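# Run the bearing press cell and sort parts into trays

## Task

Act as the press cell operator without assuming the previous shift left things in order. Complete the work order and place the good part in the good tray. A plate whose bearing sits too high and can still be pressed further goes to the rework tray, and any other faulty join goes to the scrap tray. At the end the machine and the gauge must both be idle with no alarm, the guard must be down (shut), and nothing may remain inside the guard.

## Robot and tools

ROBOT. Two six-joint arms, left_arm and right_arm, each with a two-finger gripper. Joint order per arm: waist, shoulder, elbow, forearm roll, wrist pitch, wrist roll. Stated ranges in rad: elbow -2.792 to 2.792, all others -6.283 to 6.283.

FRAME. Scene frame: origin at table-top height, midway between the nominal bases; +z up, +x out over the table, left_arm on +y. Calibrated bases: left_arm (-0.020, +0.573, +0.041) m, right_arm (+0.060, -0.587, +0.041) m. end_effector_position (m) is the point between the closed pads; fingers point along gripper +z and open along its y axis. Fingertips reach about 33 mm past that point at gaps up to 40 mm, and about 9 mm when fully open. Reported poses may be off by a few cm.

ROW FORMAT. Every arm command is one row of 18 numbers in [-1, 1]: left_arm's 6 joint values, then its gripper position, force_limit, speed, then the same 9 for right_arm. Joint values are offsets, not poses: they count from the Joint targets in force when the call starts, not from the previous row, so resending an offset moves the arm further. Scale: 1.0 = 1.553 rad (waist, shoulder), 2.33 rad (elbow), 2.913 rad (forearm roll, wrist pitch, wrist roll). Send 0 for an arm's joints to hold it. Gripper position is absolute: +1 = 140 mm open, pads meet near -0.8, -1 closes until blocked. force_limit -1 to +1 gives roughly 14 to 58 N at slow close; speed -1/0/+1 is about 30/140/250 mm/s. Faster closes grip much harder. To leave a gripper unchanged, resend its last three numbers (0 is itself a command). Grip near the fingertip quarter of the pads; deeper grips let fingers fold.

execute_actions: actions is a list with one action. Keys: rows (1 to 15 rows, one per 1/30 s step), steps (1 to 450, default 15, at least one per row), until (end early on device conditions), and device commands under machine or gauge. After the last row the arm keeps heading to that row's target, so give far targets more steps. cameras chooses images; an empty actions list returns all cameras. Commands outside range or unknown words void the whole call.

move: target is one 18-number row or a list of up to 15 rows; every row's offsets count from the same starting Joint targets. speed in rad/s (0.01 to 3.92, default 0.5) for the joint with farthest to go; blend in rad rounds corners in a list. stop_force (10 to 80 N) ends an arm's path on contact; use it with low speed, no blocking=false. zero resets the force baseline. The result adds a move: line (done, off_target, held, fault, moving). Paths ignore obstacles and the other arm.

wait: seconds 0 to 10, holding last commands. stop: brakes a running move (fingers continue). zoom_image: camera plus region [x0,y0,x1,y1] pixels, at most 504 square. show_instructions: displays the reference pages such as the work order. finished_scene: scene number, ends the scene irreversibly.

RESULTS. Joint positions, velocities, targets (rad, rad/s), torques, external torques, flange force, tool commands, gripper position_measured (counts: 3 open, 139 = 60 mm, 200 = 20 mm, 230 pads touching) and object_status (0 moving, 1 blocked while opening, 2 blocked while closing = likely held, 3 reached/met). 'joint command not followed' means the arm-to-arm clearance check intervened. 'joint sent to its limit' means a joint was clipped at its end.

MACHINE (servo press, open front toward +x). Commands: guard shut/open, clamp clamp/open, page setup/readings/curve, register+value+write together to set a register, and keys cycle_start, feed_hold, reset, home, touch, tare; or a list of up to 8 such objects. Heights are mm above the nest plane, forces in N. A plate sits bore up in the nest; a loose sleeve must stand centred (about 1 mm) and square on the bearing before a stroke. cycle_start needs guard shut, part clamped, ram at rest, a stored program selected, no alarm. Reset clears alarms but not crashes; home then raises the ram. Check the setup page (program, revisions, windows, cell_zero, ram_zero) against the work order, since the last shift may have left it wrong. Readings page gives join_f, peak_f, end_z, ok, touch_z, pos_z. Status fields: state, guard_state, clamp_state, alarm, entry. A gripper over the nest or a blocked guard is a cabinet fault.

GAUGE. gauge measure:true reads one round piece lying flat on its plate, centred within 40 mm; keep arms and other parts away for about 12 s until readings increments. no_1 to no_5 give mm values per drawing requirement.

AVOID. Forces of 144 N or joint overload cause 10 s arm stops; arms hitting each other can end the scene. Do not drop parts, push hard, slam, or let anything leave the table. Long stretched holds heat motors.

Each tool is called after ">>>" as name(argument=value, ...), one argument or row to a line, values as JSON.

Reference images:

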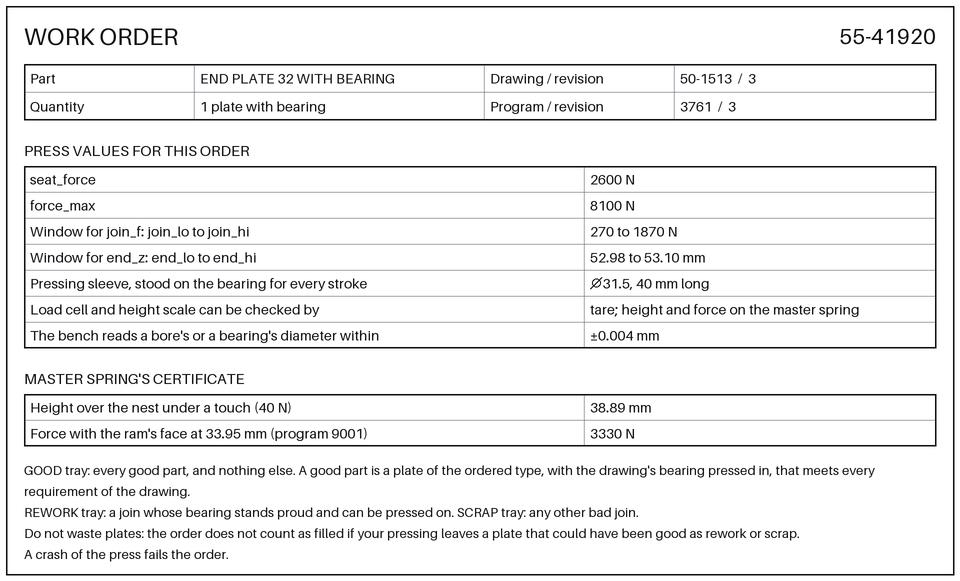

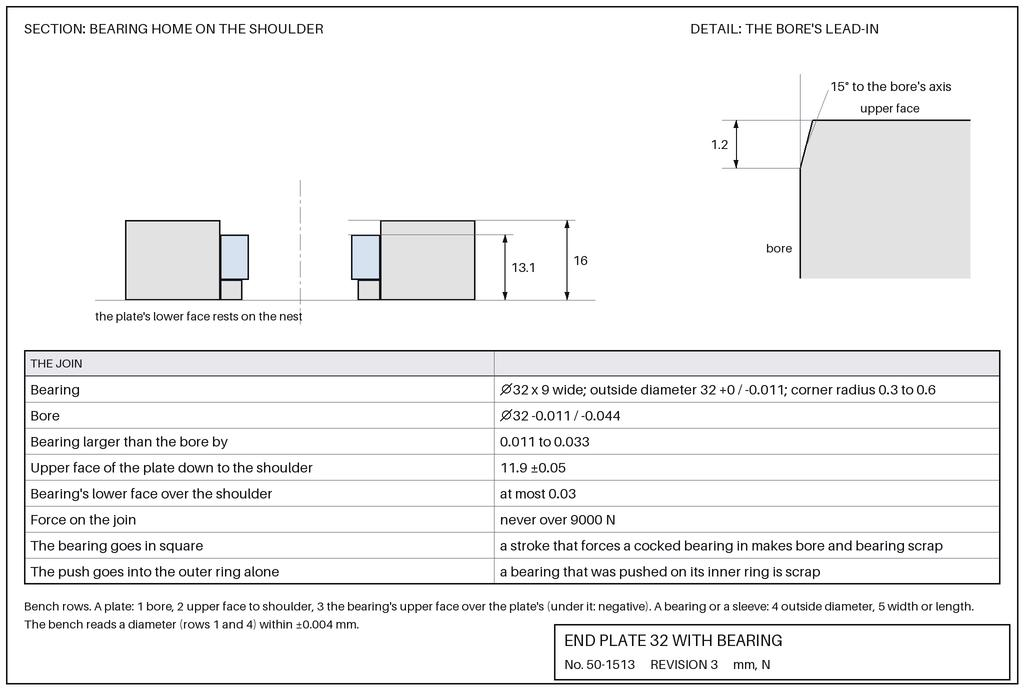

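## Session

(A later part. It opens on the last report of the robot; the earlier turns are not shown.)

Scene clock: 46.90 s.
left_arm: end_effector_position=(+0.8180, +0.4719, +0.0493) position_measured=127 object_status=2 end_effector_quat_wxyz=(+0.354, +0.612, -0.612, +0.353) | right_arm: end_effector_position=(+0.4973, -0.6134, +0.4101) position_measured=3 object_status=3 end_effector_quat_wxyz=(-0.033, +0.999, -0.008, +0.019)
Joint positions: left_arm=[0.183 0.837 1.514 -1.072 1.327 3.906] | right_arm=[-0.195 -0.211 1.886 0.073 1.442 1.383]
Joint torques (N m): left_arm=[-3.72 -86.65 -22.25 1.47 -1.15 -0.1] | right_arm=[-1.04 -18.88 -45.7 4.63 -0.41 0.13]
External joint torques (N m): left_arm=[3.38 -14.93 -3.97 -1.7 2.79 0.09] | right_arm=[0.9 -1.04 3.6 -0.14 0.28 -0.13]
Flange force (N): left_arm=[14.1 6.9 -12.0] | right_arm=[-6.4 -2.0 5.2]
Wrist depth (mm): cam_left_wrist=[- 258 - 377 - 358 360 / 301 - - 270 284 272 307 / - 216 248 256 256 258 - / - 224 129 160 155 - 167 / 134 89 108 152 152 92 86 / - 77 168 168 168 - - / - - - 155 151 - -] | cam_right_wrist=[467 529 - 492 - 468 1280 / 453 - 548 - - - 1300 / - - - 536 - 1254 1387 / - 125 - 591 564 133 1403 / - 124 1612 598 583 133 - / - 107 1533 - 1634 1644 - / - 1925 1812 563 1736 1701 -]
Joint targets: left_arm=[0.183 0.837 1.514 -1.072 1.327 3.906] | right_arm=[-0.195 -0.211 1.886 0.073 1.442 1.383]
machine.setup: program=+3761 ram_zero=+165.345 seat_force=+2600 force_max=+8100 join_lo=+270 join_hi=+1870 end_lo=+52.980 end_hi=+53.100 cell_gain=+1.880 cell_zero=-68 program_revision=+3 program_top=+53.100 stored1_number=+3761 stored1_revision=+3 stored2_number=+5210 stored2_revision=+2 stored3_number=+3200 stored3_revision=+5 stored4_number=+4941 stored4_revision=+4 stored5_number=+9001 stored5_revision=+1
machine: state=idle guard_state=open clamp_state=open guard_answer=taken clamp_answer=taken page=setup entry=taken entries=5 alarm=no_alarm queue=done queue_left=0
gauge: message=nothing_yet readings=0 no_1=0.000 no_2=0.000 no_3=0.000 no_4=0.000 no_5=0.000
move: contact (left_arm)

>>> execute_actions(
  actions=[
    {"rows":[[0,0,0,0,0,0,0.25,0,-1,0,0,0,0,0,0,1,1,1]],"steps":35},
  ],
)

>>> move(
  target=[
    [0.0379,-0.0109,-0.0148,0.0156,0.0215,-0.0077,0.25,0,-1,0,0,0,0,0,0,1,1,1],
    [0.0379,-0.0753,-0.0148,0.0156,0.0215,-0.0077,0.25,0,-1,0,0,0,0,0,0,1,1,1],
    [0.0688,-0.1767,0.1252,0.0155,0.0009,0.0491,0.25,0,-1,0,0,0,0,0,0,1,1,1],
    [0.0688,-0.1123,0.1252,0.0155,0.0009,0.0491,0.25,0,-1,0,0,0,0,0,0,1,1,1],
    [0.0245,-0.0979,0.1431,-0.0069,-0.0222,0.0608,0.25,0,-1,0,0,0,0,0,0,1,1,1],
  ],
  speed=[0.06,0.2,0.4,0.2,0.06],
  blend=[0.01,0.03,0.03,0.01,0],
  cameras=["cam_left_wrist"],
)

Scene clock: 49.73 s.
left_arm: end_effector_position=(+0.8179, +0.4719, +0.0492) position_measured=98 object_status=3 end_effector_quat_wxyz=(+0.354, +0.612, -0.612, +0.353) | right_arm: end_effector_position=(+0.4973, -0.6134, +0.4101) position_measured=3 object_status=3 end_effector_quat_wxyz=(-0.033, +0.999, -0.008, +0.019)
Joint positions: left_arm=[0.183 0.837 1.514 -1.072 1.327 3.906] | right_arm=[-0.195 -0.211 1.886 0.073 1.442 1.383]
Joint torques (N m): left_arm=[1.27 -97.9 -25.94 0.05 1.91 0.03] | right_arm=[-1.24 -19.15 -45.73 4.65 -0.41 0.1]
External joint torques (N m): left_arm=[-1.58 -4.68 -0.61 -0.28 -0.26 -0.03] | right_arm=[1.07 -0.61 3.71 -0.17 0.28 -0.1]
Flange force (N): left_arm=[6.0 3.6 0.1] | right_arm=[-5.7 -2.4 5.5]
Wrist depth (mm): cam_left_wrist=[364 267 367 367 344 356 374 / - 272 - - - 271 291 / - 216 231 250 248 246 238 / 219 - 140 159 161 212 170 / - 88 139 152 154 107 86 / - - - 168 167 - - / - - - 148 148 - -] | cam_right_wrist=[- 514 502 505 499 476 1287 / 465 - 531 - - 506 1328 / - 560 - - 537 1395 1403 / - 135 - - - 133 1505 / - 124 - - 579 133 - / - 1786 1761 - 1689 1812 - / - 1853 618 568 1774 1736 -]
Joint targets: left_arm=[0.183 0.837 1.514 -1.072 1.327 3.906] | right_arm=[-0.195 -0.211 1.886 0.073 1.442 1.383]
machine.setup: program=+3761 ram_zero=+165.345 seat_force=+2600 force_max=+8100 join_lo=+270 join_hi=+1870 end_lo=+52.980 end_hi=+53.100 cell_gain=+1.880 cell_zero=-68 program_revision=+3 program_top=+53.100 stored1_number=+3761 stored1_revision=+3 stored2_number=+5210 stored2_revision=+2 stored3_number=+3200 stored3_revision=+5 stored4_number=+4941 stored4_revision=+4 stored5_number=+9001 stored5_revision=+1
machine: state=idle guard_state=open clamp_state=open guard_answer=taken clamp_answer=taken page=setup entry=taken entries=5 alarm=no_alarm queue=done queue_left=0
gauge: message=nothing_yet readings=0 no_1=0.000 no_2=0.000 no_3=0.000 no_4=0.000 no_5=0.000

Scene clock: 54.00 s.
left_arm: end_effector_position=(+0.6684, +0.4723, +0.0489) position_measured=98 object_status=3 end_effector_quat_wxyz=(+0.354, +0.613, -0.612, +0.353) | right_arm: end_effector_position=(+0.4973, -0.6134, +0.4101) position_measured=3 object_status=3 end_effector_quat_wxyz=(-0.033, +0.999, -0.008, +0.019)
Joint positions: left_arm=[0.221 0.685 1.847 -1.092 1.263 4.083] | right_arm=[-0.195 -0.211 1.886 0.073 1.442 1.383]
Joint torques (N m): left_arm=[1.11 -80.69 -19.5 0.09 2.2 0.03] | right_arm=[-0.81 -19.39 -45.79 4.65 -0.46 0.15]
External joint torques (N m): left_arm=[-1.39 -3.98 -0.61 -0.31 -0.29 -0.03] | right_arm=[0.69 -0.58 3.73 -0.15 0.33 -0.15]
Flange force (N): left_arm=[6.1 2.1 0.1] | right_arm=[-5.9 -1.4 5.4]
Wrist depth (mm): cam_left_wrist=[407 381 - - - - 340 / - - 286 274 - - 257 / - 242 - 246 232 - 241 / 165 173 129 170 160 117 166 / - 89 139 146 144 107 86 / - - 174 164 164 - - / - - - 153 151 - -] | cam_right_wrist=[- 519 537 499 492 483 1260 / - - 534 523 522 502 1321 / - - - 547 549 1129 1379 / - 124 - - - 133 1452 / - 124 1701 - - 133 - / - 1736 1749 - 1761 1634 - / - 1839 1826 558 1799 1712 -]
Joint targets: left_arm=[0.221 0.685 1.847 -1.092 1.263 4.083] | right_arm=[-0.195 -0.211 1.886 0.073 1.442 1.383]
machine.setup: program=+3761 ram_zero=+165.345 seat_force=+2600 force_max=+8100 join_lo=+270 join_hi=+1870 end_lo=+52.980 end_hi=+53.100 cell_gain=+1.880 cell_zero=-68 program_revision=+3 program_top=+53.100 stored1_number=+3761 stored1_revision=+3 stored2_number=+5210 stored2_revision=+2 stored3_number=+3200 stored3_revision=+5 stored4_number=+4941 stored4_revision=+4 stored5_number=+9001 stored5_revision=+1
machine: state=idle guard_state=open clamp_state=open guard_answer=taken clamp_answer=taken page=setup entry=taken entries=5 alarm=no_alarm queue=done queue_left=0
gauge: message=nothing_yet readings=0 no_1=0.000 no_2=0.000 no_3=0.000 no_4=0.000 no_5=0.000
move: done
camera_calibration:
cam_left_wrist: T_world_to_cam=[[-0.999712, 0.0178535, -0.0160164, 0.670209], [0.0239771, 0.760883, -0.648446, -0.33653], [0.000609566, -0.648643, -0.761092, 0.485618], [0, 0, 0, 1]] pos_world=[0.677789, 0.559087, 0.162113]
Images, in order (width x height): cam_left_wrist 896x504.

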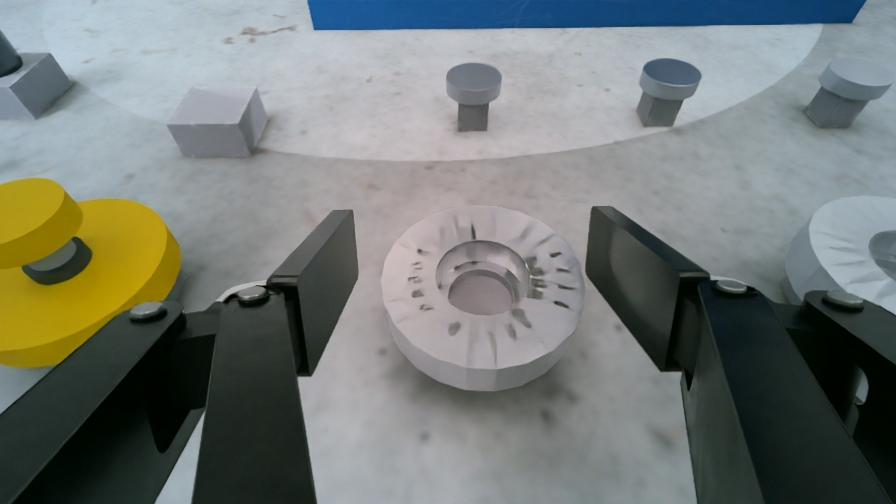

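>>> move(
  target=[0.0007,-0.0021,0.0032,0.0005,-0.0005,0.0014,0.25,0,-1,0,0,0,0,0,0,1,1,1],
  speed=0.03,
)

>>> execute_actions(
  actions=[
    {"rows":[[0,0,0,0,0,0,-1,0,-1,0,0,0,0,0,0,1,1,1]],"steps":55},
  ],
  cameras=["cam_left_wrist"],
)

Scene clock: 55.73 s.
left_arm: end_effector_position=(+0.6643, +0.4725, +0.0485) position_measured=98 object_status=3 end_effector_quat_wxyz=(+0.354, +0.613, -0.612, +0.352) | right_arm: end_effector_position=(+0.4973, -0.6134, +0.4101) position_measured=3 object_status=3 end_effector_quat_wxyz=(-0.033, +0.999, -0.008, +0.019)
Joint positions: left_arm=[0.222 0.682 1.855 -1.091 1.261 4.087] | right_arm=[-0.195 -0.211 1.886 0.073 1.442 1.383]
Joint torques (N m): left_arm=[1.51 -80.08 -19.36 0.1 2.21 0.08] | right_arm=[-1.12 -19.25 -45.78 4.63 -0.47 0.13]
External joint torques (N m): left_arm=[-1.8 -4.1 -0.65 -0.31 -0.28 -0.08] | right_arm=[0.95 -0.54 3.68 -0.13 0.34 -0.13]
Flange force (N): left_arm=[6.6 1.9 0.5] | right_arm=[-5.6 -2.1 5.4]
Wrist depth (mm): cam_left_wrist=[- 380 360 363 - 364 - / 281 - 290 278 - 281 272 / 256 - - 254 239 245 - / 167 - 139 168 161 217 168 / - 89 118 143 147 107 86 / - - 167 161 167 - - / - - 154 151 151 - -] | cam_right_wrist=[501 - - 501 - - 1280 / 466 - 531 - 517 509 1342 / 482 - - 555 537 1314 1372 / 505 135 580 - 559 133 1364 / - 124 615 607 - 133 - / - 1749 1736 - 1634 1623 - / - 1839 1761 564 1678 1761 -]
Joint targets: left_arm=[0.222 0.682 1.855 -1.091 1.261 4.087] | right_arm=[-0.195 -0.211 1.886 0.073 1.442 1.383]
machine.setup: program=+3761 ram_zero=+165.345 seat_force=+2600 force_max=+8100 join_lo=+270 join_hi=+1870 end_lo=+52.980 end_hi=+53.100 cell_gain=+1.880 cell_zero=-68 program_revision=+3 program_top=+53.100 stored1_number=+3761 stored1_revision=+3 stored2_number=+5210 stored2_revision=+2 stored3_number=+3200 stored3_revision=+5 stored4_number=+4941 stored4_revision=+4 stored5_number=+9001 stored5_revision=+1
machine: state=idle guard_state=open clamp_state=open guard_answer=taken clamp_answer=taken page=setup entry=taken entries=5 alarm=no_alarm queue=done queue_left=0
gauge: message=nothing_yet readings=0 no_1=0.000 no_2=0.000 no_3=0.000 no_4=0.000 no_5=0.000
move: done

Scene clock: 57.77 s.
left_arm: end_effector_position=(+0.6643, +0.4725, +0.0486) position_measured=127 object_status=2 end_effector_quat_wxyz=(+0.354, +0.613, -0.612, +0.352) | right_arm: end_effector_position=(+0.4973, -0.6134, +0.4101) position_measured=3 object_status=3 end_effector_quat_wxyz=(-0.033, +0.999, -0.008, +0.019)
Joint positions: left_arm=[0.222 0.682 1.855 -1.091 1.261 4.087] | right_arm=[-0.195 -0.211 1.886 0.073 1.442 1.383]
Joint torques (N m): left_arm=[-0.12 -76.88 -17.68 0.75 1.16 0.13] | right_arm=[-1.05 -18.92 -45.71 4.7 -0.46 0.12]
External joint torques (N m): left_arm=[-0.15 -7.44 -2.33 -0.97 0.77 -0.13] | right_arm=[0.95 -1.26 3.52 -0.2 0.34 -0.13]
Flange force (N): left_arm=[9.9 1.7 -4.3] | right_arm=[-6.6 -2.2 4.9]
Wrist depth (mm): cam_left_wrist=[- - 353 357 372 342 356 / 289 264 292 282 298 - 274 / 252 244 - 246 254 246 245 / 167 - 126 167 154 213 170 / 152 90 107 143 136 91 86 / - 77 - 160 166 - - / - - - 154 148 - -] | cam_right_wrist=[- 519 501 501 - - 1248 / - - 529 - - 1241 1342 / - 588 559 569 - 523 1411 / - 135 583 572 - 142 1452 / - 124 1724 - 590 143 - / - 1761 1655 - 1701 - - / - 1786 1812 562 1712 1644 -]
Joint targets: left_arm=[0.222 0.682 1.855 -1.091 1.261 4.087] | right_arm=[-0.195 -0.211 1.886 0.073 1.442 1.383]
machine.setup: program=+3761 ram_zero=+165.345 seat_force=+2600 force_max=+8100 join_lo=+270 join_hi=+1870 end_lo=+52.980 end_hi=+53.100 cell_gain=+1.880 cell_zero=-68 program_revision=+3 program_top=+53.100 stored1_number=+3761 stored1_revision=+3 stored2_number=+5210 stored2_revision=+2 stored3_number=+3200 stored3_revision=+5 stored4_number=+4941 stored4_revision=+4 stored5_number=+9001 stored5_revision=+1
machine: state=idle guard_state=open clamp_state=open guard_answer=taken clamp_answer=taken page=setup entry=taken entries=5 alarm=no_alarm queue=done queue_left=0
gauge: message=nothing_yet readings=0 no_1=0.000 no_2=0.000 no_3=0.000 no_4=0.000 no_5=0.000
camera_calibration:
cam_left_wrist: T_world_to_cam=[[-0.99969, 0.019268, -0.0157403, 0.665453], [0.0248751, 0.761536, -0.647645, -0.337731], [-0.000491975, -0.647836, -0.76178, 0.485791], [0, 0, 0, 1]] pos_world=[0.673887, 0.559085, 0.161811]
Images, in order (width x height): cam_left_wrist 896x504.

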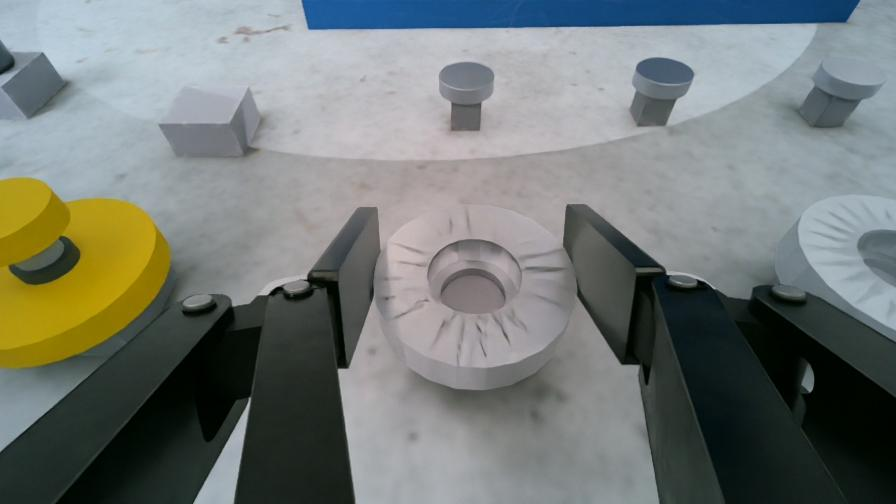

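>>> execute_actions(
  actions=[
    {"rows":[[0,0,0,0,0,0,0.25,0,-1,0,0,0,0,0,0,1,1,1]],"steps":25},
  ],
)

>>> move(
  target=[-0.0049,-0.0009,0.0014,-0.0014,-0.0017,-0.0007,0.25,0,-1,0,0,0,0,0,0,1,1,1],
  speed=0.03,
)

>>> execute_actions(
  actions=[
    {"rows":[[0,0,0,0,0,0,-1,0,-1,0,0,0,0,0,0,1,1,1]],"steps":55},
  ],
  cameras=["cam_left_wrist"],
)

Scene clock: 61.03 s.
left_arm: end_effector_position=(+0.6643, +0.4725, +0.0485) position_measured=98 object_status=3 end_effector_quat_wxyz=(+0.354, +0.613, -0.612, +0.352) | right_arm: end_effector_position=(+0.4973, -0.6134, +0.4101) position_measured=3 object_status=3 end_effector_quat_wxyz=(-0.033, +0.999, -0.008, +0.019)
Joint positions: left_arm=[0.222 0.682 1.855 -1.091 1.261 4.087] | right_arm=[-0.195 -0.211 1.886 0.073 1.442 1.383]
Joint torques (N m): left_arm=[1.54 -80.32 -19.25 0.04 2.2 0.07] | right_arm=[-1.24 -19.2 -45.87 4.66 -0.38 0.18]
External joint torques (N m): left_arm=[-1.82 -4.04 -0.88 -0.26 -0.27 -0.07] | right_arm=[1.16 -1.09 3.73 -0.16 0.26 -0.18]
Flange force (N): left_arm=[6.5 1.4 0.3] | right_arm=[-6.5 -2.5 5.5]
Wrist depth (mm): cam_left_wrist=[- - - - 358 346 345 / - - 295 - 289 270 270 / - 238 249 - - 241 244 / 166 202 143 168 154 206 169 / - 88 118 143 146 107 86 / - - 171 163 167 - - / - - 154 151 150 - -] | cam_right_wrist=[435 523 492 - - - 1273 / 470 - - - - 505 1335 / 488 586 - 543 532 1427 1403 / 505 135 569 575 535 143 1372 / - 124 616 590 587 133 - / - 1786 1678 - 1602 - - / - 1786 1761 568 1749 1689 -]
Joint targets: left_arm=[0.222 0.682 1.855 -1.091 1.261 4.087] | right_arm=[-0.195 -0.211 1.886 0.073 1.442 1.383]
machine.setup: program=+3761 ram_zero=+165.345 seat_force=+2600 force_max=+8100 join_lo=+270 join_hi=+1870 end_lo=+52.980 end_hi=+53.100 cell_gain=+1.880 cell_zero=-68 program_revision=+3 program_top=+53.100 stored1_number=+3761 stored1_revision=+3 stored2_number=+5210 stored2_revision=+2 stored3_number=+3200 stored3_revision=+5 stored4_number=+4941 stored4_revision=+4 stored5_number=+9001 stored5_revision=+1
machine: state=idle guard_state=open clamp_state=open guard_answer=taken clamp_answer=taken page=setup entry=taken entries=5 alarm=no_alarm queue=done queue_left=0
gauge: message=nothing_yet readings=0 no_1=0.000 no_2=0.000 no_3=0.000 no_4=0.000 no_5=0.000

Scene clock: 61.73 s.
left_arm: end_effector_position=(+0.6637, +0.4672, +0.0481) position_measured=98 object_status=3 end_effector_quat_wxyz=(+0.354, +0.613, -0.612, +0.351) | right_arm: end_effector_position=(+0.4973, -0.6134, +0.4101) position_measured=3 object_status=3 end_effector_quat_wxyz=(-0.033, +0.999, -0.008, +0.019)
Joint positions: left_arm=[0.215 0.68 1.858 -1.095 1.256 4.085] | right_arm=[-0.195 -0.211 1.886 0.073 1.442 1.383]
Joint torques (N m): left_arm=[1.13 -79.68 -19.33 0.04 2.19 0.04] | right_arm=[-0.63 -19.08 -45.62 4.61 -0.47 0.13]
External joint torques (N m): left_arm=[-1.38 -4.68 -0.72 -0.26 -0.27 -0.04] | right_arm=[0.5 -0.98 3.47 -0.12 0.34 -0.13]
Flange force (N): left_arm=[7.0 2.5 -0.4] | right_arm=[-6.3 -1.1 4.8]
Wrist depth (mm): cam_left_wrist=[328 342 - - - 337 355 / 293 318 - 271 - 270 273 / - 241 244 254 - 249 - / 168 175 143 166 160 117 166 / - 88 119 139 146 107 86 / - - 167 138 162 - - / - - - 153 153 - -] | cam_right_wrist=[451 512 501 493 494 486 1235 / 464 542 531 534 - - 1342 / 486 583 - 541 - 1435 1387 / 508 136 575 575 - 143 1452 / - 124 1623 552 1514 133 - / - 1826 1761 - 1655 1612 - / - 1881 512 566 1712 1678 -]
Joint targets: left_arm=[0.215 0.680 1.858 -1.095 1.256 4.085] | right_arm=[-0.195 -0.211 1.886 0.073 1.442 1.383]
machine.setup: program=+3761 ram_zero=+165.345 seat_force=+2600 force_max=+8100 join_lo=+270 join_hi=+1870 end_lo=+52.980 end_hi=+53.100 cell_gain=+1.880 cell_zero=-68 program_revision=+3 program_top=+53.100 stored1_number=+3761 stored1_revision=+3 stored2_number=+5210 stored2_revision=+2 stored3_number=+3200 stored3_revision=+5 stored4_number=+4941 stored4_revision=+4 stored5_number=+9001 stored5_revision=+1
machine: state=idle guard_state=open clamp_state=open guard_answer=taken clamp_answer=taken page=setup entry=taken entries=5 alarm=no_alarm queue=done queue_left=0
gauge: message=nothing_yet readings=0 no_1=0.000 no_2=0.000 no_3=0.000 no_4=0.000 no_5=0.000
move: done

Scene clock: 63.77 s.
left_arm: end_effector_position=(+0.6637, +0.4672, +0.0481) position_measured=127 object_status=2 end_effector_quat_wxyz=(+0.354, +0.613, -0.612, +0.351) | right_arm: end_effector_position=(+0.4973, -0.6134, +0.4101) position_measured=3 object_status=3 end_effector_quat_wxyz=(-0.033, +0.999, -0.008, +0.019)
Joint positions: left_arm=[0.215 0.68 1.858 -1.095 1.256 4.085] | right_arm=[-0.195 -0.211 1.886 0.073 1.442 1.383]
Joint torques (N m): left_arm=[1.09 -80.6 -19.5 -0.04 2.38 0.1] | right_arm=[-0.54 -19.15 -45.67 4.61 -0.47 0.11]
External joint torques (N m): left_arm=[-1.38 -3.38 -0.43 -0.18 -0.45 -0.1] | right_arm=[0.41 -0.92 3.5 -0.11 0.34 -0.11]
Flange force (N): left_arm=[5.4 1.9 0.4] | right_arm=[-6.3 -0.9 4.9]
Wrist depth (mm): cam_left_wrist=[- - 337 358 - 357 - / - - 289 - 287 279 278 / - - - - 243 - 257 / 168 208 129 166 153 211 165 / 151 90 110 140 136 92 86 / - - 163 134 163 - - / - - - 153 150 - -] | cam_right_wrist=[471 - 507 - - - 1267 / 467 - 529 - 499 508 1328 / 481 - - - - 1487 1372 / - 125 - - 558 133 1419 / - 124 1895 - 603 133 - / - 1736 1724 - 1644 1644 - / - 1853 1786 557 1853 1736 -]
Joint targets: left_arm=[0.215 0.680 1.858 -1.095 1.256 4.085] | right_arm=[-0.195 -0.211 1.886 0.073 1.442 1.383]
machine.setup: program=+3761 ram_zero=+165.345 seat_force=+2600 force_max=+8100 join_lo=+270 join_hi=+1870 end_lo=+52.980 end_hi=+53.100 cell_gain=+1.880 cell_zero=-68 program_revision=+3 program_top=+53.100 stored1_number=+3761 stored1_revision=+3 stored2_number=+5210 stored2_revision=+2 stored3_number=+3200 stored3_revision=+5 stored4_number=+4941 stored4_revision=+4 stored5_number=+9001 stored5_revision=+1
machine: state=idle guard_state=open clamp_state=open guard_answer=taken clamp_answer=taken page=setup entry=taken entries=5 alarm=no_alarm queue=done queue_left=0
gauge: message=nothing_yet readings=0 no_1=0.000 no_2=0.000 no_3=0.000 no_4=0.000 no_5=0.000
camera_calibration:
cam_left_wrist: T_world_to_cam=[[-0.9997, 0.0200707, -0.0140163, 0.664536], [0.024373, 0.762438, -0.646602, -0.334135], [-0.0022912, -0.64675, -0.762699, 0.482819], [0, 0, 0, 1]] pos_world=[0.673587, 0.553683, 0.161507]
Images, in order (width x height): cam_left_wrist 896x504.

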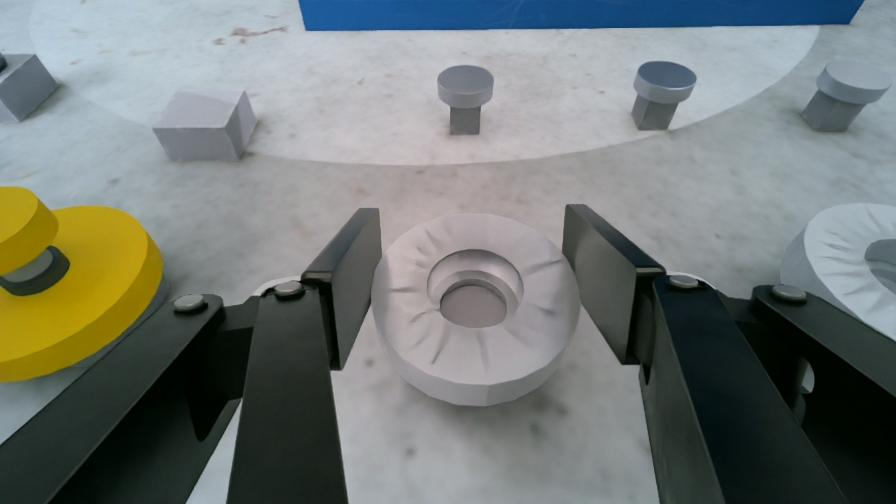

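>>> execute_actions(
  actions=[
    {"rows":[[0,0,0,0,0,0,0.25,0,-1,0,0,0,0,0,0,1,1,1]],"steps":25},
  ],
)

>>> move(
  target=[0.0097,0.0018,-0.0028,0.0028,0.0034,0.0014,0.25,0,-1,0,0,0,0,0,0,1,1,1],
  speed=0.03,
)

>>> execute_actions(
  actions=[
    {"rows":[[0,0,0,0,0,0,-1,0,-1,0,0,0,0,0,0,1,1,1]],"steps":55},
  ],
  cameras=["cam_left_wrist"],
)

Scene clock: 65.70 s.
left_arm: end_effector_position=(+0.6637, +0.4672, +0.0481) position_measured=98 object_status=3 end_effector_quat_wxyz=(+0.354, +0.613, -0.612, +0.351) | right_arm: end_effector_position=(+0.4973, -0.6134, +0.4101) position_measured=3 object_status=3 end_effector_quat_wxyz=(-0.033, +0.999, -0.008, +0.019)
Joint positions: left_arm=[0.215 0.68 1.858 -1.095 1.256 4.085] | right_arm=[-0.195 -0.211 1.886 0.073 1.442 1.383]
Joint torques (N m): left_arm=[1.31 -79.86 -19.32 0.08 2.2 0.08] | right_arm=[-1.23 -19.2 -45.73 4.62 -0.43 0.08]
External joint torques (N m): left_arm=[-1.62 -4.18 -0.76 -0.3 -0.28 -0.08] | right_arm=[1.04 -0.5 3.69 -0.14 0.3 -0.08]
Flange force (N): left_arm=[6.6 1.9 0.1] | right_arm=[-5.5 -2.4 5.5]
Wrist depth (mm): cam_left_wrist=[- 360 364 361 - 366 354 / - 316 281 268 281 245 266 / 246 - 247 245 252 239 243 / 168 212 140 166 154 117 166 / - 88 119 142 146 107 86 / - - 165 139 163 - - / - - - 151 150 - -] | cam_right_wrist=[468 - 511 - - - 1260 / - - 525 509 525 - 1300 / - - - - 537 - 1395 / - 135 610 535 - 133 1427 / - 124 1478 - 579 133 - / - 1736 1736 637 1655 1634 - / - 1826 1799 547 1724 1678 -]
Joint targets: left_arm=[0.215 0.680 1.858 -1.095 1.256 4.085] | right_arm=[-0.195 -0.211 1.886 0.073 1.442 1.383]
machine.setup: program=+3761 ram_zero=+165.345 seat_force=+2600 force_max=+8100 join_lo=+270 join_hi=+1870 end_lo=+52.980 end_hi=+53.100 cell_gain=+1.880 cell_zero=-68 program_revision=+3 program_top=+53.100 stored1_number=+3761 stored1_revision=+3 stored2_number=+5210 stored2_revision=+2 stored3_number=+3200 stored3_revision=+5 stored4_number=+4941 stored4_revision=+4 stored5_number=+9001 stored5_revision=+1
machine: state=idle guard_state=open clamp_state=open guard_answer=taken clamp_answer=taken page=setup entry=taken entries=5 alarm=no_alarm queue=done queue_left=0
gauge: message=nothing_yet readings=0 no_1=0.000 no_2=0.000 no_3=0.000 no_4=0.000 no_5=0.000

Scene clock: 66.43 s.
left_arm: end_effector_position=(+0.6648, +0.4777, +0.0490) position_measured=98 object_status=3 end_effector_quat_wxyz=(+0.354, +0.613, -0.612, +0.353) | right_arm: end_effector_position=(+0.4973, -0.6134, +0.4101) position_measured=3 object_status=3 end_effector_quat_wxyz=(-0.033, +0.999, -0.008, +0.019)
Joint positions: left_arm=[0.23 0.683 1.852 -1.087 1.266 4.089] | right_arm=[-0.195 -0.211 1.886 0.073 1.442 1.383]
Joint torques (N m): left_arm=[1.12 -80.34 -19.42 0.1 2.19 0.06] | right_arm=[-1.11 -19.05 -45.84 4.7 -0.44 0.15]
External joint torques (N m): left_arm=[-1.35 -4.65 -0.75 -0.3 -0.25 -0.06] | right_arm=[0.92 -0.59 3.87 -0.22 0.31 -0.16]
Flange force (N): left_arm=[7.0 2.4 -0.4] | right_arm=[-6.0 -2.0 5.7]
Wrist depth (mm): cam_left_wrist=[383 368 335 347 366 361 357 / 284 - 293 274 - 282 271 / 250 - 250 247 246 - 244 / 165 209 139 172 158 201 166 / - 88 119 144 144 107 86 / - - 168 163 165 - - / - - 154 148 154 - -] | cam_right_wrist=[447 517 487 - - 484 1267 / 471 541 522 - 528 514 1300 / 507 - - 576 536 545 1395 / - 124 577 - 597 133 1419 / - 124 1749 - 1523 143 - / - 1761 1774 - 1712 1689 - / - 1812 1786 564 1826 1774 -]
Joint targets: left_arm=[0.230 0.683 1.852 -1.087 1.266 4.089] | right_arm=[-0.195 -0.211 1.886 0.073 1.442 1.383]
machine.setup: program=+3761 ram_zero=+165.345 seat_force=+2600 force_max=+8100 join_lo=+270 join_hi=+1870 end_lo=+52.980 end_hi=+53.100 cell_gain=+1.880 cell_zero=-68 program_revision=+3 program_top=+53.100 stored1_number=+3761 stored1_revision=+3 stored2_number=+5210 stored2_revision=+2 stored3_number=+3200 stored3_revision=+5 stored4_number=+4941 stored4_revision=+4 stored5_number=+9001 stored5_revision=+1
machine: state=idle guard_state=open clamp_state=open guard_answer=taken clamp_answer=taken page=setup entry=taken entries=5 alarm=no_alarm queue=done queue_left=0
gauge: message=nothing_yet readings=0 no_1=0.000 no_2=0.000 no_3=0.000 no_4=0.000 no_5=0.000
move: done

Scene clock: 68.47 s.
left_arm: end_effector_position=(+0.6648, +0.4777, +0.0490) position_measured=127 object_status=2 end_effector_quat_wxyz=(+0.354, +0.613, -0.612, +0.353) | right_arm: end_effector_position=(+0.4973, -0.6134, +0.4101) position_measured=3 object_status=3 end_effector_quat_wxyz=(-0.033, +0.999, -0.008, +0.019)
Joint positions: left_arm=[0.23 0.683 1.852 -1.086 1.266 4.089] | right_arm=[-0.195 -0.211 1.886 0.073 1.442 1.383]
Joint torques (N m): left_arm=[-0.79 -76.09 -17.39 0.89 0.86 0.15] | right_arm=[-0.89 -19.36 -45.82 4.69 -0.49 0.1]
External joint torques (N m): left_arm=[0.52 -8.75 -2.89 -1.11 1.08 -0.15] | right_arm=[0.78 -0.67 3.79 -0.2 0.36 -0.11]
Flange force (N): left_arm=[11.1 1.8 -6.2] | right_arm=[-6.1 -1.7 5.4]
Wrist depth (mm): cam_left_wrist=[348 - 365 327 - - 355 / - - 296 284 299 264 267 / - - 256 248 - 245 180 / 165 - 126 172 154 212 166 / 156 90 108 144 143 92 81 / - 76 - 168 167 - - / - - - 151 151 - -] | cam_right_wrist=[457 - - 508 - 478 1267 / 462 - - - 504 497 1328 / 494 569 - 521 - 522 1372 / 526 136 597 - - 143 1452 / - 124 618 - - 133 - / - 1786 1749 - 1774 1582 - / - 1910 1799 562 1724 1712 -]
Joint targets: left_arm=[0.230 0.683 1.852 -1.087 1.266 4.089] | right_arm=[-0.195 -0.211 1.886 0.073 1.442 1.383]
machine.setup: program=+3761 ram_zero=+165.345 seat_force=+2600 force_max=+8100 join_lo=+270 join_hi=+1870 end_lo=+52.980 end_hi=+53.100 cell_gain=+1.880 cell_zero=-68 program_revision=+3 program_top=+53.100 stored1_number=+3761 stored1_revision=+3 stored2_number=+5210 stored2_revision=+2 stored3_number=+3200 stored3_revision=+5 stored4_number=+4941 stored4_revision=+4 stored5_number=+9001 stored5_revision=+1
machine: state=idle guard_state=open clamp_state=open guard_answer=taken clamp_answer=taken page=setup entry=taken entries=5 alarm=no_alarm queue=done queue_left=0
gauge: message=nothing_yet readings=0 no_1=0.000 no_2=0.000 no_3=0.000 no_4=0.000 no_5=0.000
camera_calibration:
cam_left_wrist: T_world_to_cam=[[-0.999675, 0.0187339, -0.0172962, 0.666196], [0.0254775, 0.760719, -0.648581, -0.341448], [0.00100704, -0.648811, -0.760949, 0.488927], [0, 0, 0, 1]] pos_world=[0.674186, 0.564487, 0.162114]
Images, in order (width x height): cam_left_wrist 896x504.

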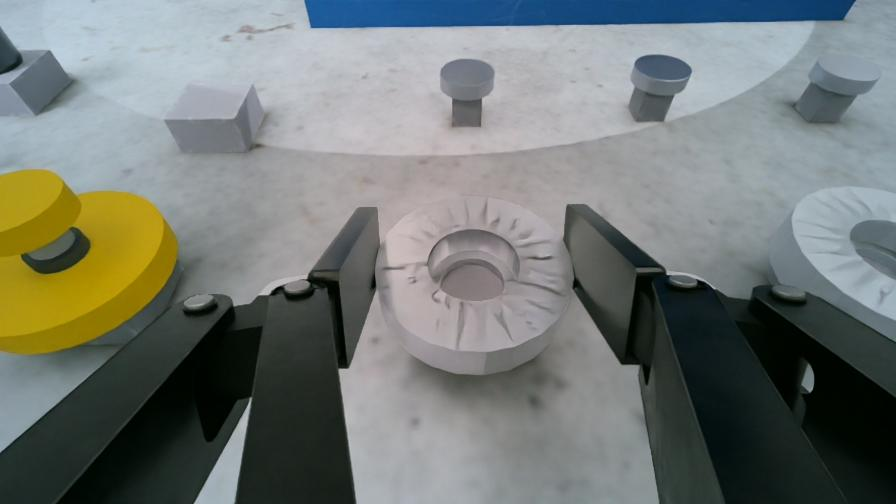

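>>> move(
  target=[
    [0,-0.0644,0,0,0,0,-1,0,-1,0,0,0,0,0,0,1,1,1],
    [-0.0637,-0.4726,0.1412,0.3732,-0.4470,-0.8644,-1,0,-1,0,0,0,0,0,0,1,1,1],
    [-0.056,-0.0947,0.0386,0.3732,-0.5661,-0.8644,-1,0,-1,0,0,0,0,0,0,1,1,1],
    [-0.0565,-0.0541,0.0429,0.3732,-0.5913,-0.8644,-1,0,-1,0,0,0,0,0,0,1,1,1],
  ],
  speed=[0.1,0.8,0.5,0.1],
  blend=[0.02,0.05,0.02,0],
)

>>> move(
  target=[0,0.0236,0.0012,0,-0.0135,0,-1,0,-1,0,0,0,0,0,0,1,1,1],
  speed=0.02,
  stop_force=12,
  cameras=["cam_left_wrist"],
)

Scene clock: 75.93 s.
left_arm: end_effector_position=(+0.9157, +0.7377, +0.0750) position_measured=127 object_status=2 end_effector_quat_wxyz=(-0.035, +0.864, +0.059, +0.499) | right_arm: end_effector_position=(+0.4973, -0.6134, +0.4101) position_measured=3 object_status=3 end_effector_quat_wxyz=(-0.033, +0.999, -0.008, +0.019)
Joint positions: left_arm=[0.142 0.599 1.952 0.001 -0.456 1.571] | right_arm=[-0.195 -0.211 1.886 0.073 1.442 1.383]
Joint torques (N m): left_arm=[1.25 -80.49 -25.92 2.64 -2.69 0.07] | right_arm=[-0.55 -19.43 -45.79 4.68 -0.38 0.12]
External joint torques (N m): left_arm=[-1.51 -2.71 0.29 -0.26 0.29 -0.07] | right_arm=[0.43 -0.58 3.8 -0.19 0.26 -0.12]
Flange force (N): left_arm=[2.3 3.1 -4.7] | right_arm=[-6.1 -0.9 5.6]
Wrist depth (mm): cam_left_wrist=[2675 2765 2829 285 284 3466 391 / 2140 - - 317 339 - - / - - - - - 284 304 / 145 150 157 172 154 245 - / - 89 108 145 144 92 81 / - 76 168 164 167 - - / - - 152 154 151 - -] | cam_right_wrist=[497 - 507 - 482 492 1229 / 513 533 555 518 500 508 1307 / - 566 526 536 515 1427 1364 / - 135 566 - - 133 1478 / - 124 1655 - 581 133 - / - 1689 1761 613 1666 1634 - / - 1881 638 569 1712 1678 -]
Joint targets: left_arm=[0.142 0.599 1.952 0.001 -0.456 1.571] | right_arm=[-0.195 -0.211 1.886 0.073 1.442 1.383]
machine.setup: program=+3761 ram_zero=+165.345 seat_force=+2600 force_max=+8100 join_lo=+270 join_hi=+1870 end_lo=+52.980 end_hi=+53.100 cell_gain=+1.880 cell_zero=-68 program_revision=+3 program_top=+53.100 stored1_number=+3761 stored1_revision=+3 stored2_number=+5210 stored2_revision=+2 stored3_number=+3200 stored3_revision=+5 stored4_number=+4941 stored4_revision=+4 stored5_number=+9001 stored5_revision=+1
machine: state=idle guard_state=open clamp_state=open guard_answer=taken clamp_answer=taken page=setup entry=taken entries=5 alarm=no_alarm queue=done queue_left=0
gauge: message=nothing_yet readings=0 no_1=0.000 no_2=0.000 no_3=0.000 no_4=0.000 no_5=0.000
move: done

Scene clock: 78.57 s.
left_arm: end_effector_position=(+0.9158, +0.7377, +0.0523) position_measured=127 object_status=2 end_effector_quat_wxyz=(-0.035, +0.864, +0.059, +0.499) | right_arm: end_effector_position=(+0.4973, -0.6134, +0.4101) position_measured=3 object_status=3 end_effector_quat_wxyz=(-0.033, +0.999, -0.008, +0.019)
Joint positions: left_arm=[0.142 0.633 1.954 0.001 -0.493 1.571] | right_arm=[-0.195 -0.211 1.886 0.073 1.442 1.383]
Joint torques (N m): left_arm=[0.92 -61.19 -14.5 2.58 3.31 0.17] | right_arm=[-0.98 -19.12 -45.94 4.62 -0.43 0.13]
External joint torques (N m): left_arm=[-1.19 -23.36 -9.75 -0.33 -5.7 -0.17] | right_arm=[0.83 -0.88 3.74 -0.12 0.29 -0.13]
Flange force (N): left_arm=[19.0 2.8 -20.0] | right_arm=[-6.4 -1.8 5.4]
Wrist depth (mm): cam_left_wrist=[2930 2618 384 297 324 379 361 / 2279 165 288 299 - - 309 / 130 129 209 207 251 - 249 / - 132 143 172 154 - - / - 89 109 145 143 91 86 / - 77 145 145 147 - - / - - - 133 130 - -] | cam_right_wrist=[- 511 529 - - 469 1335 / 475 - 527 - - 490 1335 / 514 - - - 529 1287 1342 / - 135 607 - 557 133 1435 / - 124 1634 - 586 142 - / - 1689 1895 580 1562 1634 - / - 1799 462 563 1712 1724 -]
Joint targets: left_arm=[0.142 0.633 1.954 0.001 -0.493 1.571] | right_arm=[-0.195 -0.211 1.886 0.073 1.442 1.383]
machine.setup: program=+3761 ram_zero=+165.345 seat_force=+2600 force_max=+8100 join_lo=+270 join_hi=+1870 end_lo=+52.980 end_hi=+53.100 cell_gain=+1.880 cell_zero=-68 program_revision=+3 program_top=+53.100 stored1_number=+3761 stored1_revision=+3 stored2_number=+5210 stored2_revision=+2 stored3_number=+3200 stored3_revision=+5 stored4_number=+4941 stored4_revision=+4 stored5_number=+9001 stored5_revision=+1
machine: state=idle guard_state=open clamp_state=open guard_answer=taken clamp_answer=taken page=setup entry=taken entries=5 alarm=no_alarm queue=done queue_left=0
gauge: message=nothing_yet readings=0 no_1=0.000 no_2=0.000 no_3=0.000 no_4=0.000 no_5=0.000
move: contact (left_arm)
camera_calibration:
cam_left_wrist: T_world_to_cam=[[0.117499, -0.992887, -0.0192361, 0.635555], [-0.757316, -0.0770578, -0.648486, 0.791468], [0.642391, 0.0907645, -0.760983, -0.473162], [0, 0, 0, 1]] pos_world=[0.828669, 0.734969, 0.165414]
Images, in order (width x height): cam_left_wrist 896x504.

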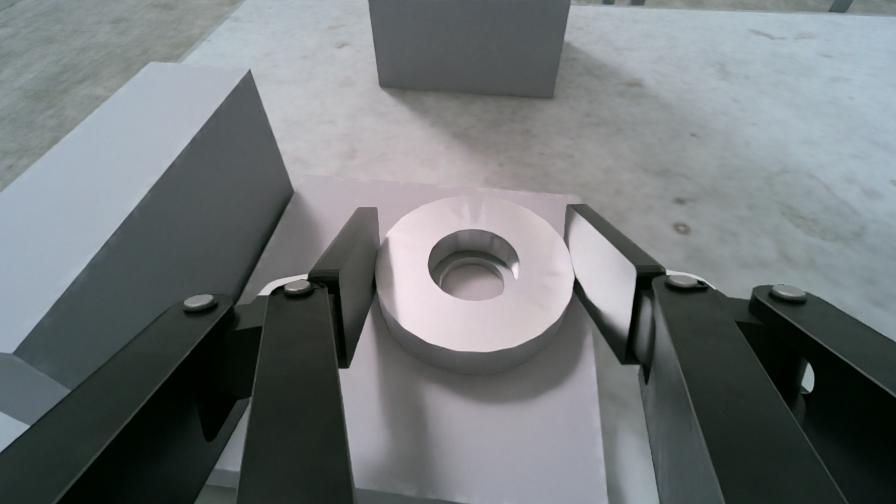

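>>> execute_actions(
  actions=[
    {"rows":[[0,0,0,0,0,0,0.25,0,-1,0,0,0,0,0,0,1,1,1]],"steps":30},
  ],
)

>>> move(
  target=[
    [-0.0013,-0.0618,0.0434,-0.0003,-0.0018,0,0.25,0,-1,0,0,0,0,0,0,1,1,1],
    [-0.0071,-0.4404,0.0974,-0.0003,0.1569,0,0.25,0,-1,0,0,0,0,0,0,1,1,1],
  ],
  speed=[0.1,0.8],
  blend=[0.02,0],
)

>>> execute_actions(
  actions=[
    {"gauge":{"measure":true},"steps":450,"until":{"gauge":{"readings":[">",0]}}},
  ],
)

Scene clock: 81.00 s.
left_arm: end_effector_position=(+0.9158, +0.7377, +0.0523) position_measured=98 object_status=3 end_effector_quat_wxyz=(-0.035, +0.864, +0.059, +0.499) | right_arm: end_effector_position=(+0.4973, -0.6134, +0.4101) position_measured=3 object_status=3 end_effector_quat_wxyz=(-0.033, +0.999, -0.008, +0.019)
Joint positions: left_arm=[0.142 0.633 1.954 0.001 -0.493 1.571] | right_arm=[-0.195 -0.211 1.886 0.073 1.442 1.383]
Joint torques (N m): left_arm=[0.9 -80.54 -23.7 2.47 -2.25 0.05] | right_arm=[-1.06 -19.03 -45.99 4.66 -0.43 0.11]
External joint torques (N m): left_arm=[-1.18 -3.96 -0.59 -0.22 -0.13 -0.06] | right_arm=[0.91 -0.95 3.85 -0.16 0.3 -0.12]
Flange force (N): left_arm=[3.7 2.4 -5.1] | right_arm=[-6.6 -2.1 5.6]
Wrist depth (mm): cam_left_wrist=[2537 2862 350 285 - 363 360 / - - 302 302 298 306 - / - 144 213 252 208 - 248 / - 138 144 171 160 215 216 / - 87 139 145 149 107 86 / - - 144 144 150 - - / - - 133 133 130 - -] | cam_right_wrist=[- - - - - - 1287 / 457 537 - - 512 507 1342 / - - - 548 526 1444 1372 / 509 135 591 564 547 133 1435 / - 124 1582 564 - 133 - / - 1761 1786 - 1689 - - / - 1853 633 557 1724 1761 -]
Joint targets: left_arm=[0.142 0.633 1.954 0.001 -0.493 1.571] | right_arm=[-0.195 -0.211 1.886 0.073 1.442 1.383]
machine.setup: program=+3761 ram_zero=+165.345 seat_force=+2600 force_max=+8100 join_lo=+270 join_hi=+1870 end_lo=+52.980 end_hi=+53.100 cell_gain=+1.880 cell_zero=-68 program_revision=+3 program_top=+53.100 stored1_number=+3761 stored1_revision=+3 stored2_number=+5210 stored2_revision=+2 stored3_number=+3200 stored3_revision=+5 stored4_number=+4941 stored4_revision=+4 stored5_number=+9001 stored5_revision=+1
machine: state=idle guard_state=open clamp_state=open guard_answer=taken clamp_answer=taken page=setup entry=taken entries=5 alarm=no_alarm queue=done queue_left=0
gauge: message=nothing_yet readings=0 no_1=0.000 no_2=0.000 no_3=0.000 no_4=0.000 no_5=0.000

Scene clock: 83.20 s.
left_arm: end_effector_position=(+0.7003, +0.6998, +0.3501) position_measured=98 object_status=3 end_effector_quat_wxyz=(-0.032, +0.864, +0.055, +0.499) | right_arm: end_effector_position=(+0.4973, -0.6134, +0.4101) position_measured=3 object_status=3 end_effector_quat_wxyz=(-0.033, +0.999, -0.008, +0.019)
Joint positions: left_arm=[0.131 -0.051 2.181 0 -0.036 1.571] | right_arm=[-0.195 -0.211 1.886 0.073 1.442 1.383]
Joint torques (N m): left_arm=[1.35 -28.63 -37.18 3.85 -2.2 0.06] | right_arm=[-0.89 -19.2 -45.89 4.61 -0.43 0.12]
External joint torques (N m): left_arm=[-1.45 -3.65 -0.38 -0.24 -0.18 -0.06] | right_arm=[0.71 -0.57 3.79 -0.12 0.29 -0.13]
Flange force (N): left_arm=[0.0 0.0 0.0] | right_arm=[-5.9 -1.5 5.6]
Wrist depth (mm): cam_left_wrist=[3418 3282 3371 512 3282 3196 3238 / 2765 2829 3076 - 2735 2765 2618 / 2279 2104 2197 669 735 693 722 / 2017 2322 139 575 143 600 609 / 1796 88 119 519 553 107 86 / - - - 496 - - - / - - - 427 436 - -] | cam_right_wrist=[478 514 - 518 - - 1260 / 491 554 - - 509 515 1349 / 543 567 - - - 540 1364 / - 135 - 559 - 142 1461 / - 124 1592 601 1395 133 - / - 1724 1799 - 1634 1623 - / - 1881 607 562 1612 1867 -]
Joint targets: left_arm=[0.131 -0.052 2.181 0.000 -0.036 1.571] | right_arm=[-0.195 -0.211 1.886 0.073 1.442 1.383]
machine.setup: program=+3761 ram_zero=+165.345 seat_force=+2600 force_max=+8100 join_lo=+270 join_hi=+1870 end_lo=+52.980 end_hi=+53.100 cell_gain=+1.880 cell_zero=-68 program_revision=+3 program_top=+53.100 stored1_number=+3761 stored1_revision=+3 stored2_number=+5210 stored2_revision=+2 stored3_number=+3200 stored3_revision=+5 stored4_number=+4941 stored4_revision=+4 stored5_number=+9001 stored5_revision=+1
machine: state=idle guard_state=open clamp_state=open guard_answer=taken clamp_answer=taken page=setup entry=taken entries=5 alarm=no_alarm queue=done queue_left=0
gauge: message=nothing_yet readings=0 no_1=0.000 no_2=0.000 no_3=0.000 no_4=0.000 no_5=0.000
move: done

Scene clock: 95.40 s.
left_arm: end_effector_position=(+0.7003, +0.6998, +0.3503) position_measured=98 object_status=3 end_effector_quat_wxyz=(-0.032, +0.864, +0.055, +0.499) | right_arm: end_effector_position=(+0.4973, -0.6134, +0.4101) position_measured=3 object_status=3 end_effector_quat_wxyz=(-0.033, +0.999, -0.008, +0.019)
Joint positions: left_arm=[0.131 -0.052 2.181 0 -0.036 1.571] | right_arm=[-0.195 -0.211 1.886 0.073 1.442 1.383]
Joint torques (N m): left_arm=[1.22 -28.9 -37.23 3.9 -2.26 0.06] | right_arm=[-1.06 -19.12 -45.66 4.65 -0.41 0.2]
External joint torques (N m): left_arm=[-1.39 -3.02 -0.3 -0.29 -0.12 -0.07] | right_arm=[0.92 -0.88 3.5 -0.15 0.28 -0.2]
Flange force (N): left_arm=[0.0 0.0 0.0] | right_arm=[-6.0 -1.9 5.1]
Wrist depth (mm): cam_left_wrist=[4558 - 3673 509 3001 3516 3282 / 2735 3196 2735 575 2591 2675 2862 / 2862 2237 - - 680 718 678 / 1953 2051 139 574 143 599 596 / - 88 119 524 525 107 86 / - - 477 - 490 - - / - - - - - - -] | cam_right_wrist=[- - 510 - 501 493 1254 / - 537 529 - - 496 1349 / 525 555 562 - 532 525 1372 / - 135 569 - - 133 1435 / - 124 1910 - 1602 133 - / - 1812 1774 - 1724 1634 - / - 1925 1812 562 1867 1689 -]
Joint targets: left_arm=[0.131 -0.052 2.181 0.000 -0.036 1.571] | right_arm=[-0.195 -0.211 1.886 0.073 1.442 1.383]
Tool commands: left_gripper/position=+0.25 left_gripper/force_limit=+0.0 left_gripper/speed=-1.0 right_gripper/position=+1.0 right_gripper/force_limit=+1.0 right_gripper/speed=+1.0
machine.setup: program=+3761 ram_zero=+165.345 seat_force=+2600 force_max=+8100 join_lo=+270 join_hi=+1870 end_lo=+52.980 end_hi=+53.100 cell_gain=+1.880 cell_zero=-68 program_revision=+3 program_top=+53.100 stored1_number=+3761 stored1_revision=+3 stored2_number=+5210 stored2_revision=+2 stored3_number=+3200 stored3_revision=+5 stored4_number=+4941 stored4_revision=+4 stored5_number=+9001 stored5_revision=+1
machine: state=idle guard_state=open clamp_state=open guard_answer=taken clamp_answer=taken page=setup entry=taken entries=5 alarm=no_alarm queue=done queue_left=0
gauge: message=measure_taken readings=1 no_1=31.973 no_2=11.902 no_3=0.000 no_4=0.000 no_5=0.000

>>> move(
  target=[
    [0.0058,0.3786,-0.054,0,-0.1586,0,0.25,0,-1,0,0,0,0,0,0,1,1,1],
    [0.0071,0.4404,-0.0974,0.0003,-0.1569,0,0.25,0,-1,0,0,0,0,0,0,1,1,1],
  ],
  speed=[0.7,0.1],
  blend=[0.02,0],
)

>>> execute_actions(
  actions=[
    {"rows":[[0,0,0,0,0,0,-1,0,-1,0,0,0,0,0,0,1,1,1]],"steps":55},
  ],
)

>>> move(
  target=[
    [0.0006,-0.0625,-0.0052,-0.0003,0.0378,0,-1,0,-1,0,0,0,0,0,0,1,1,1],
    [-0.0071,-0.4404,0.0974,-0.0003,0.1569,0,-1,0,-1,0,0,0,0,0,0,1,1,1],
    [-0.2913,-0.1900,-0.0170,-0.4501,0.5196,0.7186,-1,0,-1,0,0,0,0,0,0,1,1,1],
    [-0.3858,-0.0966,-0.0248,-0.5102,0.4756,0.7633,-1,0,-1,0,0,0,0,0,0,1,1,1],
  ],
  speed=[0.1,0.6,0.8,0.15],
  blend=[0.01,0.05,0.03,0],
  cameras=["cam_left_wrist","cam_nest"],
)

Scene clock: 99.10 s.
left_arm: end_effector_position=(+0.9158, +0.7377, +0.0523) position_measured=98 object_status=3 end_effector_quat_wxyz=(-0.035, +0.864, +0.059, +0.499) | right_arm: end_effector_position=(+0.4973, -0.6134, +0.4101) position_measured=3 object_status=3 end_effector_quat_wxyz=(-0.033, +0.999, -0.008, +0.019)
Joint positions: left_arm=[0.142 0.633 1.954 0.001 -0.493 1.571] | right_arm=[-0.195 -0.211 1.886 0.073 1.442 1.383]
Joint torques (N m): left_arm=[1.13 -80.34 -23.57 2.5 -2.2 0.07] | right_arm=[-0.41 -18.77 -45.8 4.67 -0.44 0.1]
External joint torques (N m): left_arm=[-1.41 -4.25 -0.77 -0.24 -0.19 -0.07] | right_arm=[0.28 -1.29 3.65 -0.17 0.31 -0.1]
Flange force (N): left_arm=[4.0 2.8 -5.2] | right_arm=[-7.1 -0.7 5.1]
Wrist depth (mm): cam_left_wrist=[2646 - 358 284 333 354 1630 / 2237 151 300 300 297 292 - / 133 138 260 251 242 248 - / - 132 143 172 160 215 - / - 87 139 145 150 107 86 / - - 144 144 150 - - / - - 133 133 132 - -] | cam_right_wrist=[471 - 498 - 484 494 1273 / 468 548 548 - - 488 1307 / 508 572 551 560 529 1602 1403 / - 135 - - - 133 1411 / - 124 1592 - 584 143 - / - 1812 1761 581 1644 - - / - 1867 1895 558 1736 1774 -]
Joint targets: left_arm=[0.142 0.633 1.954 0.001 -0.493 1.571] | right_arm=[-0.195 -0.211 1.886 0.073 1.442 1.383]
machine.setup: program=+3761 ram_zero=+165.345 seat_force=+2600 force_max=+8100 join_lo=+270 join_hi=+1870 end_lo=+52.980 end_hi=+53.100 cell_gain=+1.880 cell_zero=-68 program_revision=+3 program_top=+53.100 stored1_number=+3761 stored1_revision=+3 stored2_number=+5210 stored2_revision=+2 stored3_number=+3200 stored3_revision=+5 stored4_number=+4941 stored4_revision=+4 stored5_number=+9001 stored5_revision=+1
machine: state=idle guard_state=open clamp_state=open guard_answer=taken clamp_answer=taken page=setup entry=taken entries=5 alarm=no_alarm queue=done queue_left=0
gauge: message=measure_taken readings=1 no_1=31.973 no_2=11.902 no_3=0.000 no_4=0.000 no_5=0.000
move: done

Scene clock: 101.13 s.
left_arm: end_effector_position=(+0.9158, +0.7377, +0.0523) position_measured=127 object_status=2 end_effector_quat_wxyz=(-0.035, +0.864, +0.059, +0.499) | right_arm: end_effector_position=(+0.4973, -0.6134, +0.4101) position_measured=3 object_status=3 end_effector_quat_wxyz=(-0.033, +0.999, -0.008, +0.019)
Joint positions: left_arm=[0.142 0.633 1.954 0.001 -0.493 1.571] | right_arm=[-0.195 -0.211 1.886 0.073 1.442 1.383]
Joint torques (N m): left_arm=[0.7 -76.15 -22.34 2.52 -1.15 -0.01] | right_arm=[-1.28 -19.03 -45.46 4.64 -0.46 0.1]
External joint torques (N m): left_arm=[-0.97 -8.57 -2 -0.26 -1.24 0.01] | right_arm=[1.16 -1.03 3.3 -0.14 0.33 -0.11]
Flange force (N): left_arm=[6.9 2.5 -9.9] | right_arm=[-5.9 -2.7 4.7]
Wrist depth (mm): cam_left_wrist=[2511 2618 383 285 286 381 2930 / 2104 - - - - - 288 / - 164 207 209 236 - - / - - 129 172 154 210 - / - 89 109 146 144 92 81 / - 77 144 144 147 - - / - - - 133 130 - -] | cam_right_wrist=[465 533 - 516 - 459 1293 / 462 557 - - - - 1321 / 495 532 558 - 525 1533 1372 / - 124 588 555 - 133 1435 / - 124 1623 612 - 133 - / - 1761 1774 - 1644 1623 - / - 1812 1812 563 1712 1701 -]
Joint targets: left_arm=[0.142 0.633 1.954 0.001 -0.493 1.571] | right_arm=[-0.195 -0.211 1.886 0.073 1.442 1.383]
machine.setup: program=+3761 ram_zero=+165.345 seat_force=+2600 force_max=+8100 join_lo=+270 join_hi=+1870 end_lo=+52.980 end_hi=+53.100 cell_gain=+1.880 cell_zero=-68 program_revision=+3 program_top=+53.100 stored1_number=+3761 stored1_revision=+3 stored2_number=+5210 stored2_revision=+2 stored3_number=+3200 stored3_revision=+5 stored4_number=+4941 stored4_revision=+4 stored5_number=+9001 stored5_revision=+1
machine: state=idle guard_state=open clamp_state=open guard_answer=taken clamp_answer=taken page=setup entry=taken entries=5 alarm=no_alarm queue=done queue_left=0
gauge: message=measure_taken readings=1 no_1=31.973 no_2=11.902 no_3=0.000 no_4=0.000 no_5=0.000

Scene clock: 107.40 s.
left_arm: end_effector_position=(+0.5990, +0.0160, +0.1727) position_measured=127 object_status=2 end_effector_quat_wxyz=(+0.354, +0.612, -0.613, +0.354) | right_arm: end_effector_position=(+0.4973, -0.6134, +0.4101) position_measured=3 object_status=3 end_effector_quat_wxyz=(-0.033, +0.999, -0.008, +0.019)
Joint positions: left_arm=[-0.457 0.483 1.896 -1.486 0.893 3.795] | right_arm=[-0.195 -0.211 1.886 0.073 1.442 1.383]
Joint torques (N m): left_arm=[1.29 -70.83 -26.84 -1.14 1.94 0.08] | right_arm=[-1.06 -19.2 -45.83 4.64 -0.47 0.1]
External joint torques (N m): left_arm=[-1.45 -2.82 0.18 -0.09 -0.51 -0.09] | right_arm=[0.91 -0.77 3.69 -0.15 0.34 -0.1]
Flange force (N): left_arm=[3.4 4.6 -0.8] | right_arm=[-6.1 -2.1 5.3]
Wrist depth (mm): cam_left_wrist=[- - - - - - 174 / 528 - 333 325 317 308 175 / - - 286 233 284 266 175 / - 249 158 172 154 243 167 / - 89 108 143 139 92 81 / - 77 - 164 184 - - / - - - 143 170 - -] | cam_right_wrist=[498 - 494 508 - 493 1254 / - - - 528 - 497 1321 / 497 - - 559 - 1572 1372 / - 135 - 562 - 133 1435 / - 124 1678 593 1826 133 - / - 115 1736 - 1612 1644 - / - 1925 1799 555 1736 1736 -]
Joint targets: left_arm=[-0.457 0.483 1.896 -1.486 0.893 3.795] | right_arm=[-0.195 -0.211 1.886 0.073 1.442 1.383]
machine.setup: program=+3761 ram_zero=+165.345 seat_force=+2600 force_max=+8100 join_lo=+270 join_hi=+1870 end_lo=+52.980 end_hi=+53.100 cell_gain=+1.880 cell_zero=-68 program_revision=+3 program_top=+53.100 stored1_number=+3761 stored1_revision=+3 stored2_number=+5210 stored2_revision=+2 stored3_number=+3200 stored3_revision=+5 stored4_number=+4941 stored4_revision=+4 stored5_number=+9001 stored5_revision=+1
machine: state=idle guard_state=open clamp_state=open guard_answer=taken clamp_answer=taken page=setup entry=taken entries=5 alarm=no_alarm queue=done queue_left=0
gauge: message=measure_taken readings=1 no_1=31.973 no_2=11.902 no_3=0.000 no_4=0.000 no_5=0.000
move: done
camera_calibration:
cam_left_wrist: T_world_to_cam=[[-0.999618, 0.0199374, -0.0191211, 0.611465], [0.027578, 0.760411, -0.648857, 0.0905173], [0.00160332, -0.649137, -0.76067, 0.283158], [0, 0, 0, 1]] pos_world=[0.608281, 0.102787, 0.285815]
Images, in order (width x height): cam_nest 896x504, cam_left_wrist 896x504.

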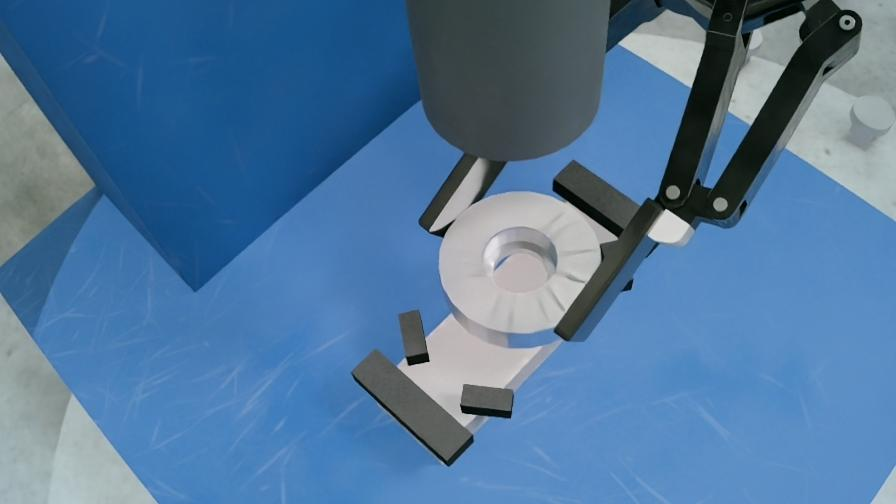

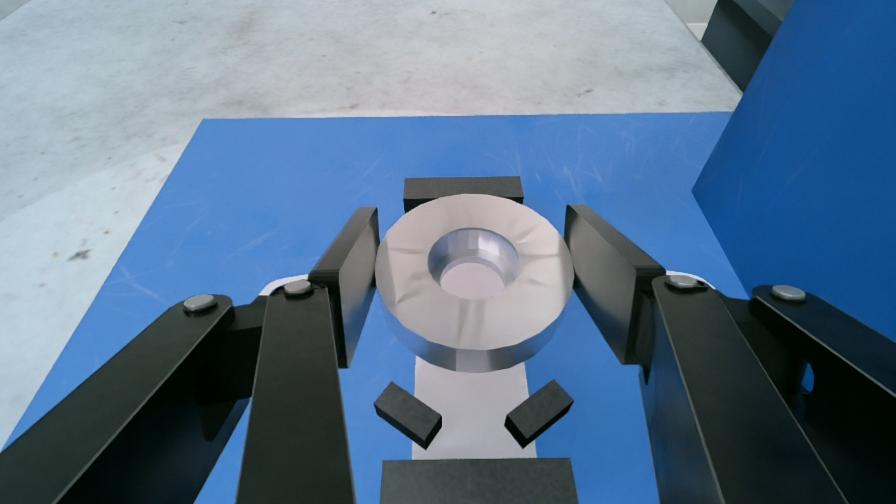

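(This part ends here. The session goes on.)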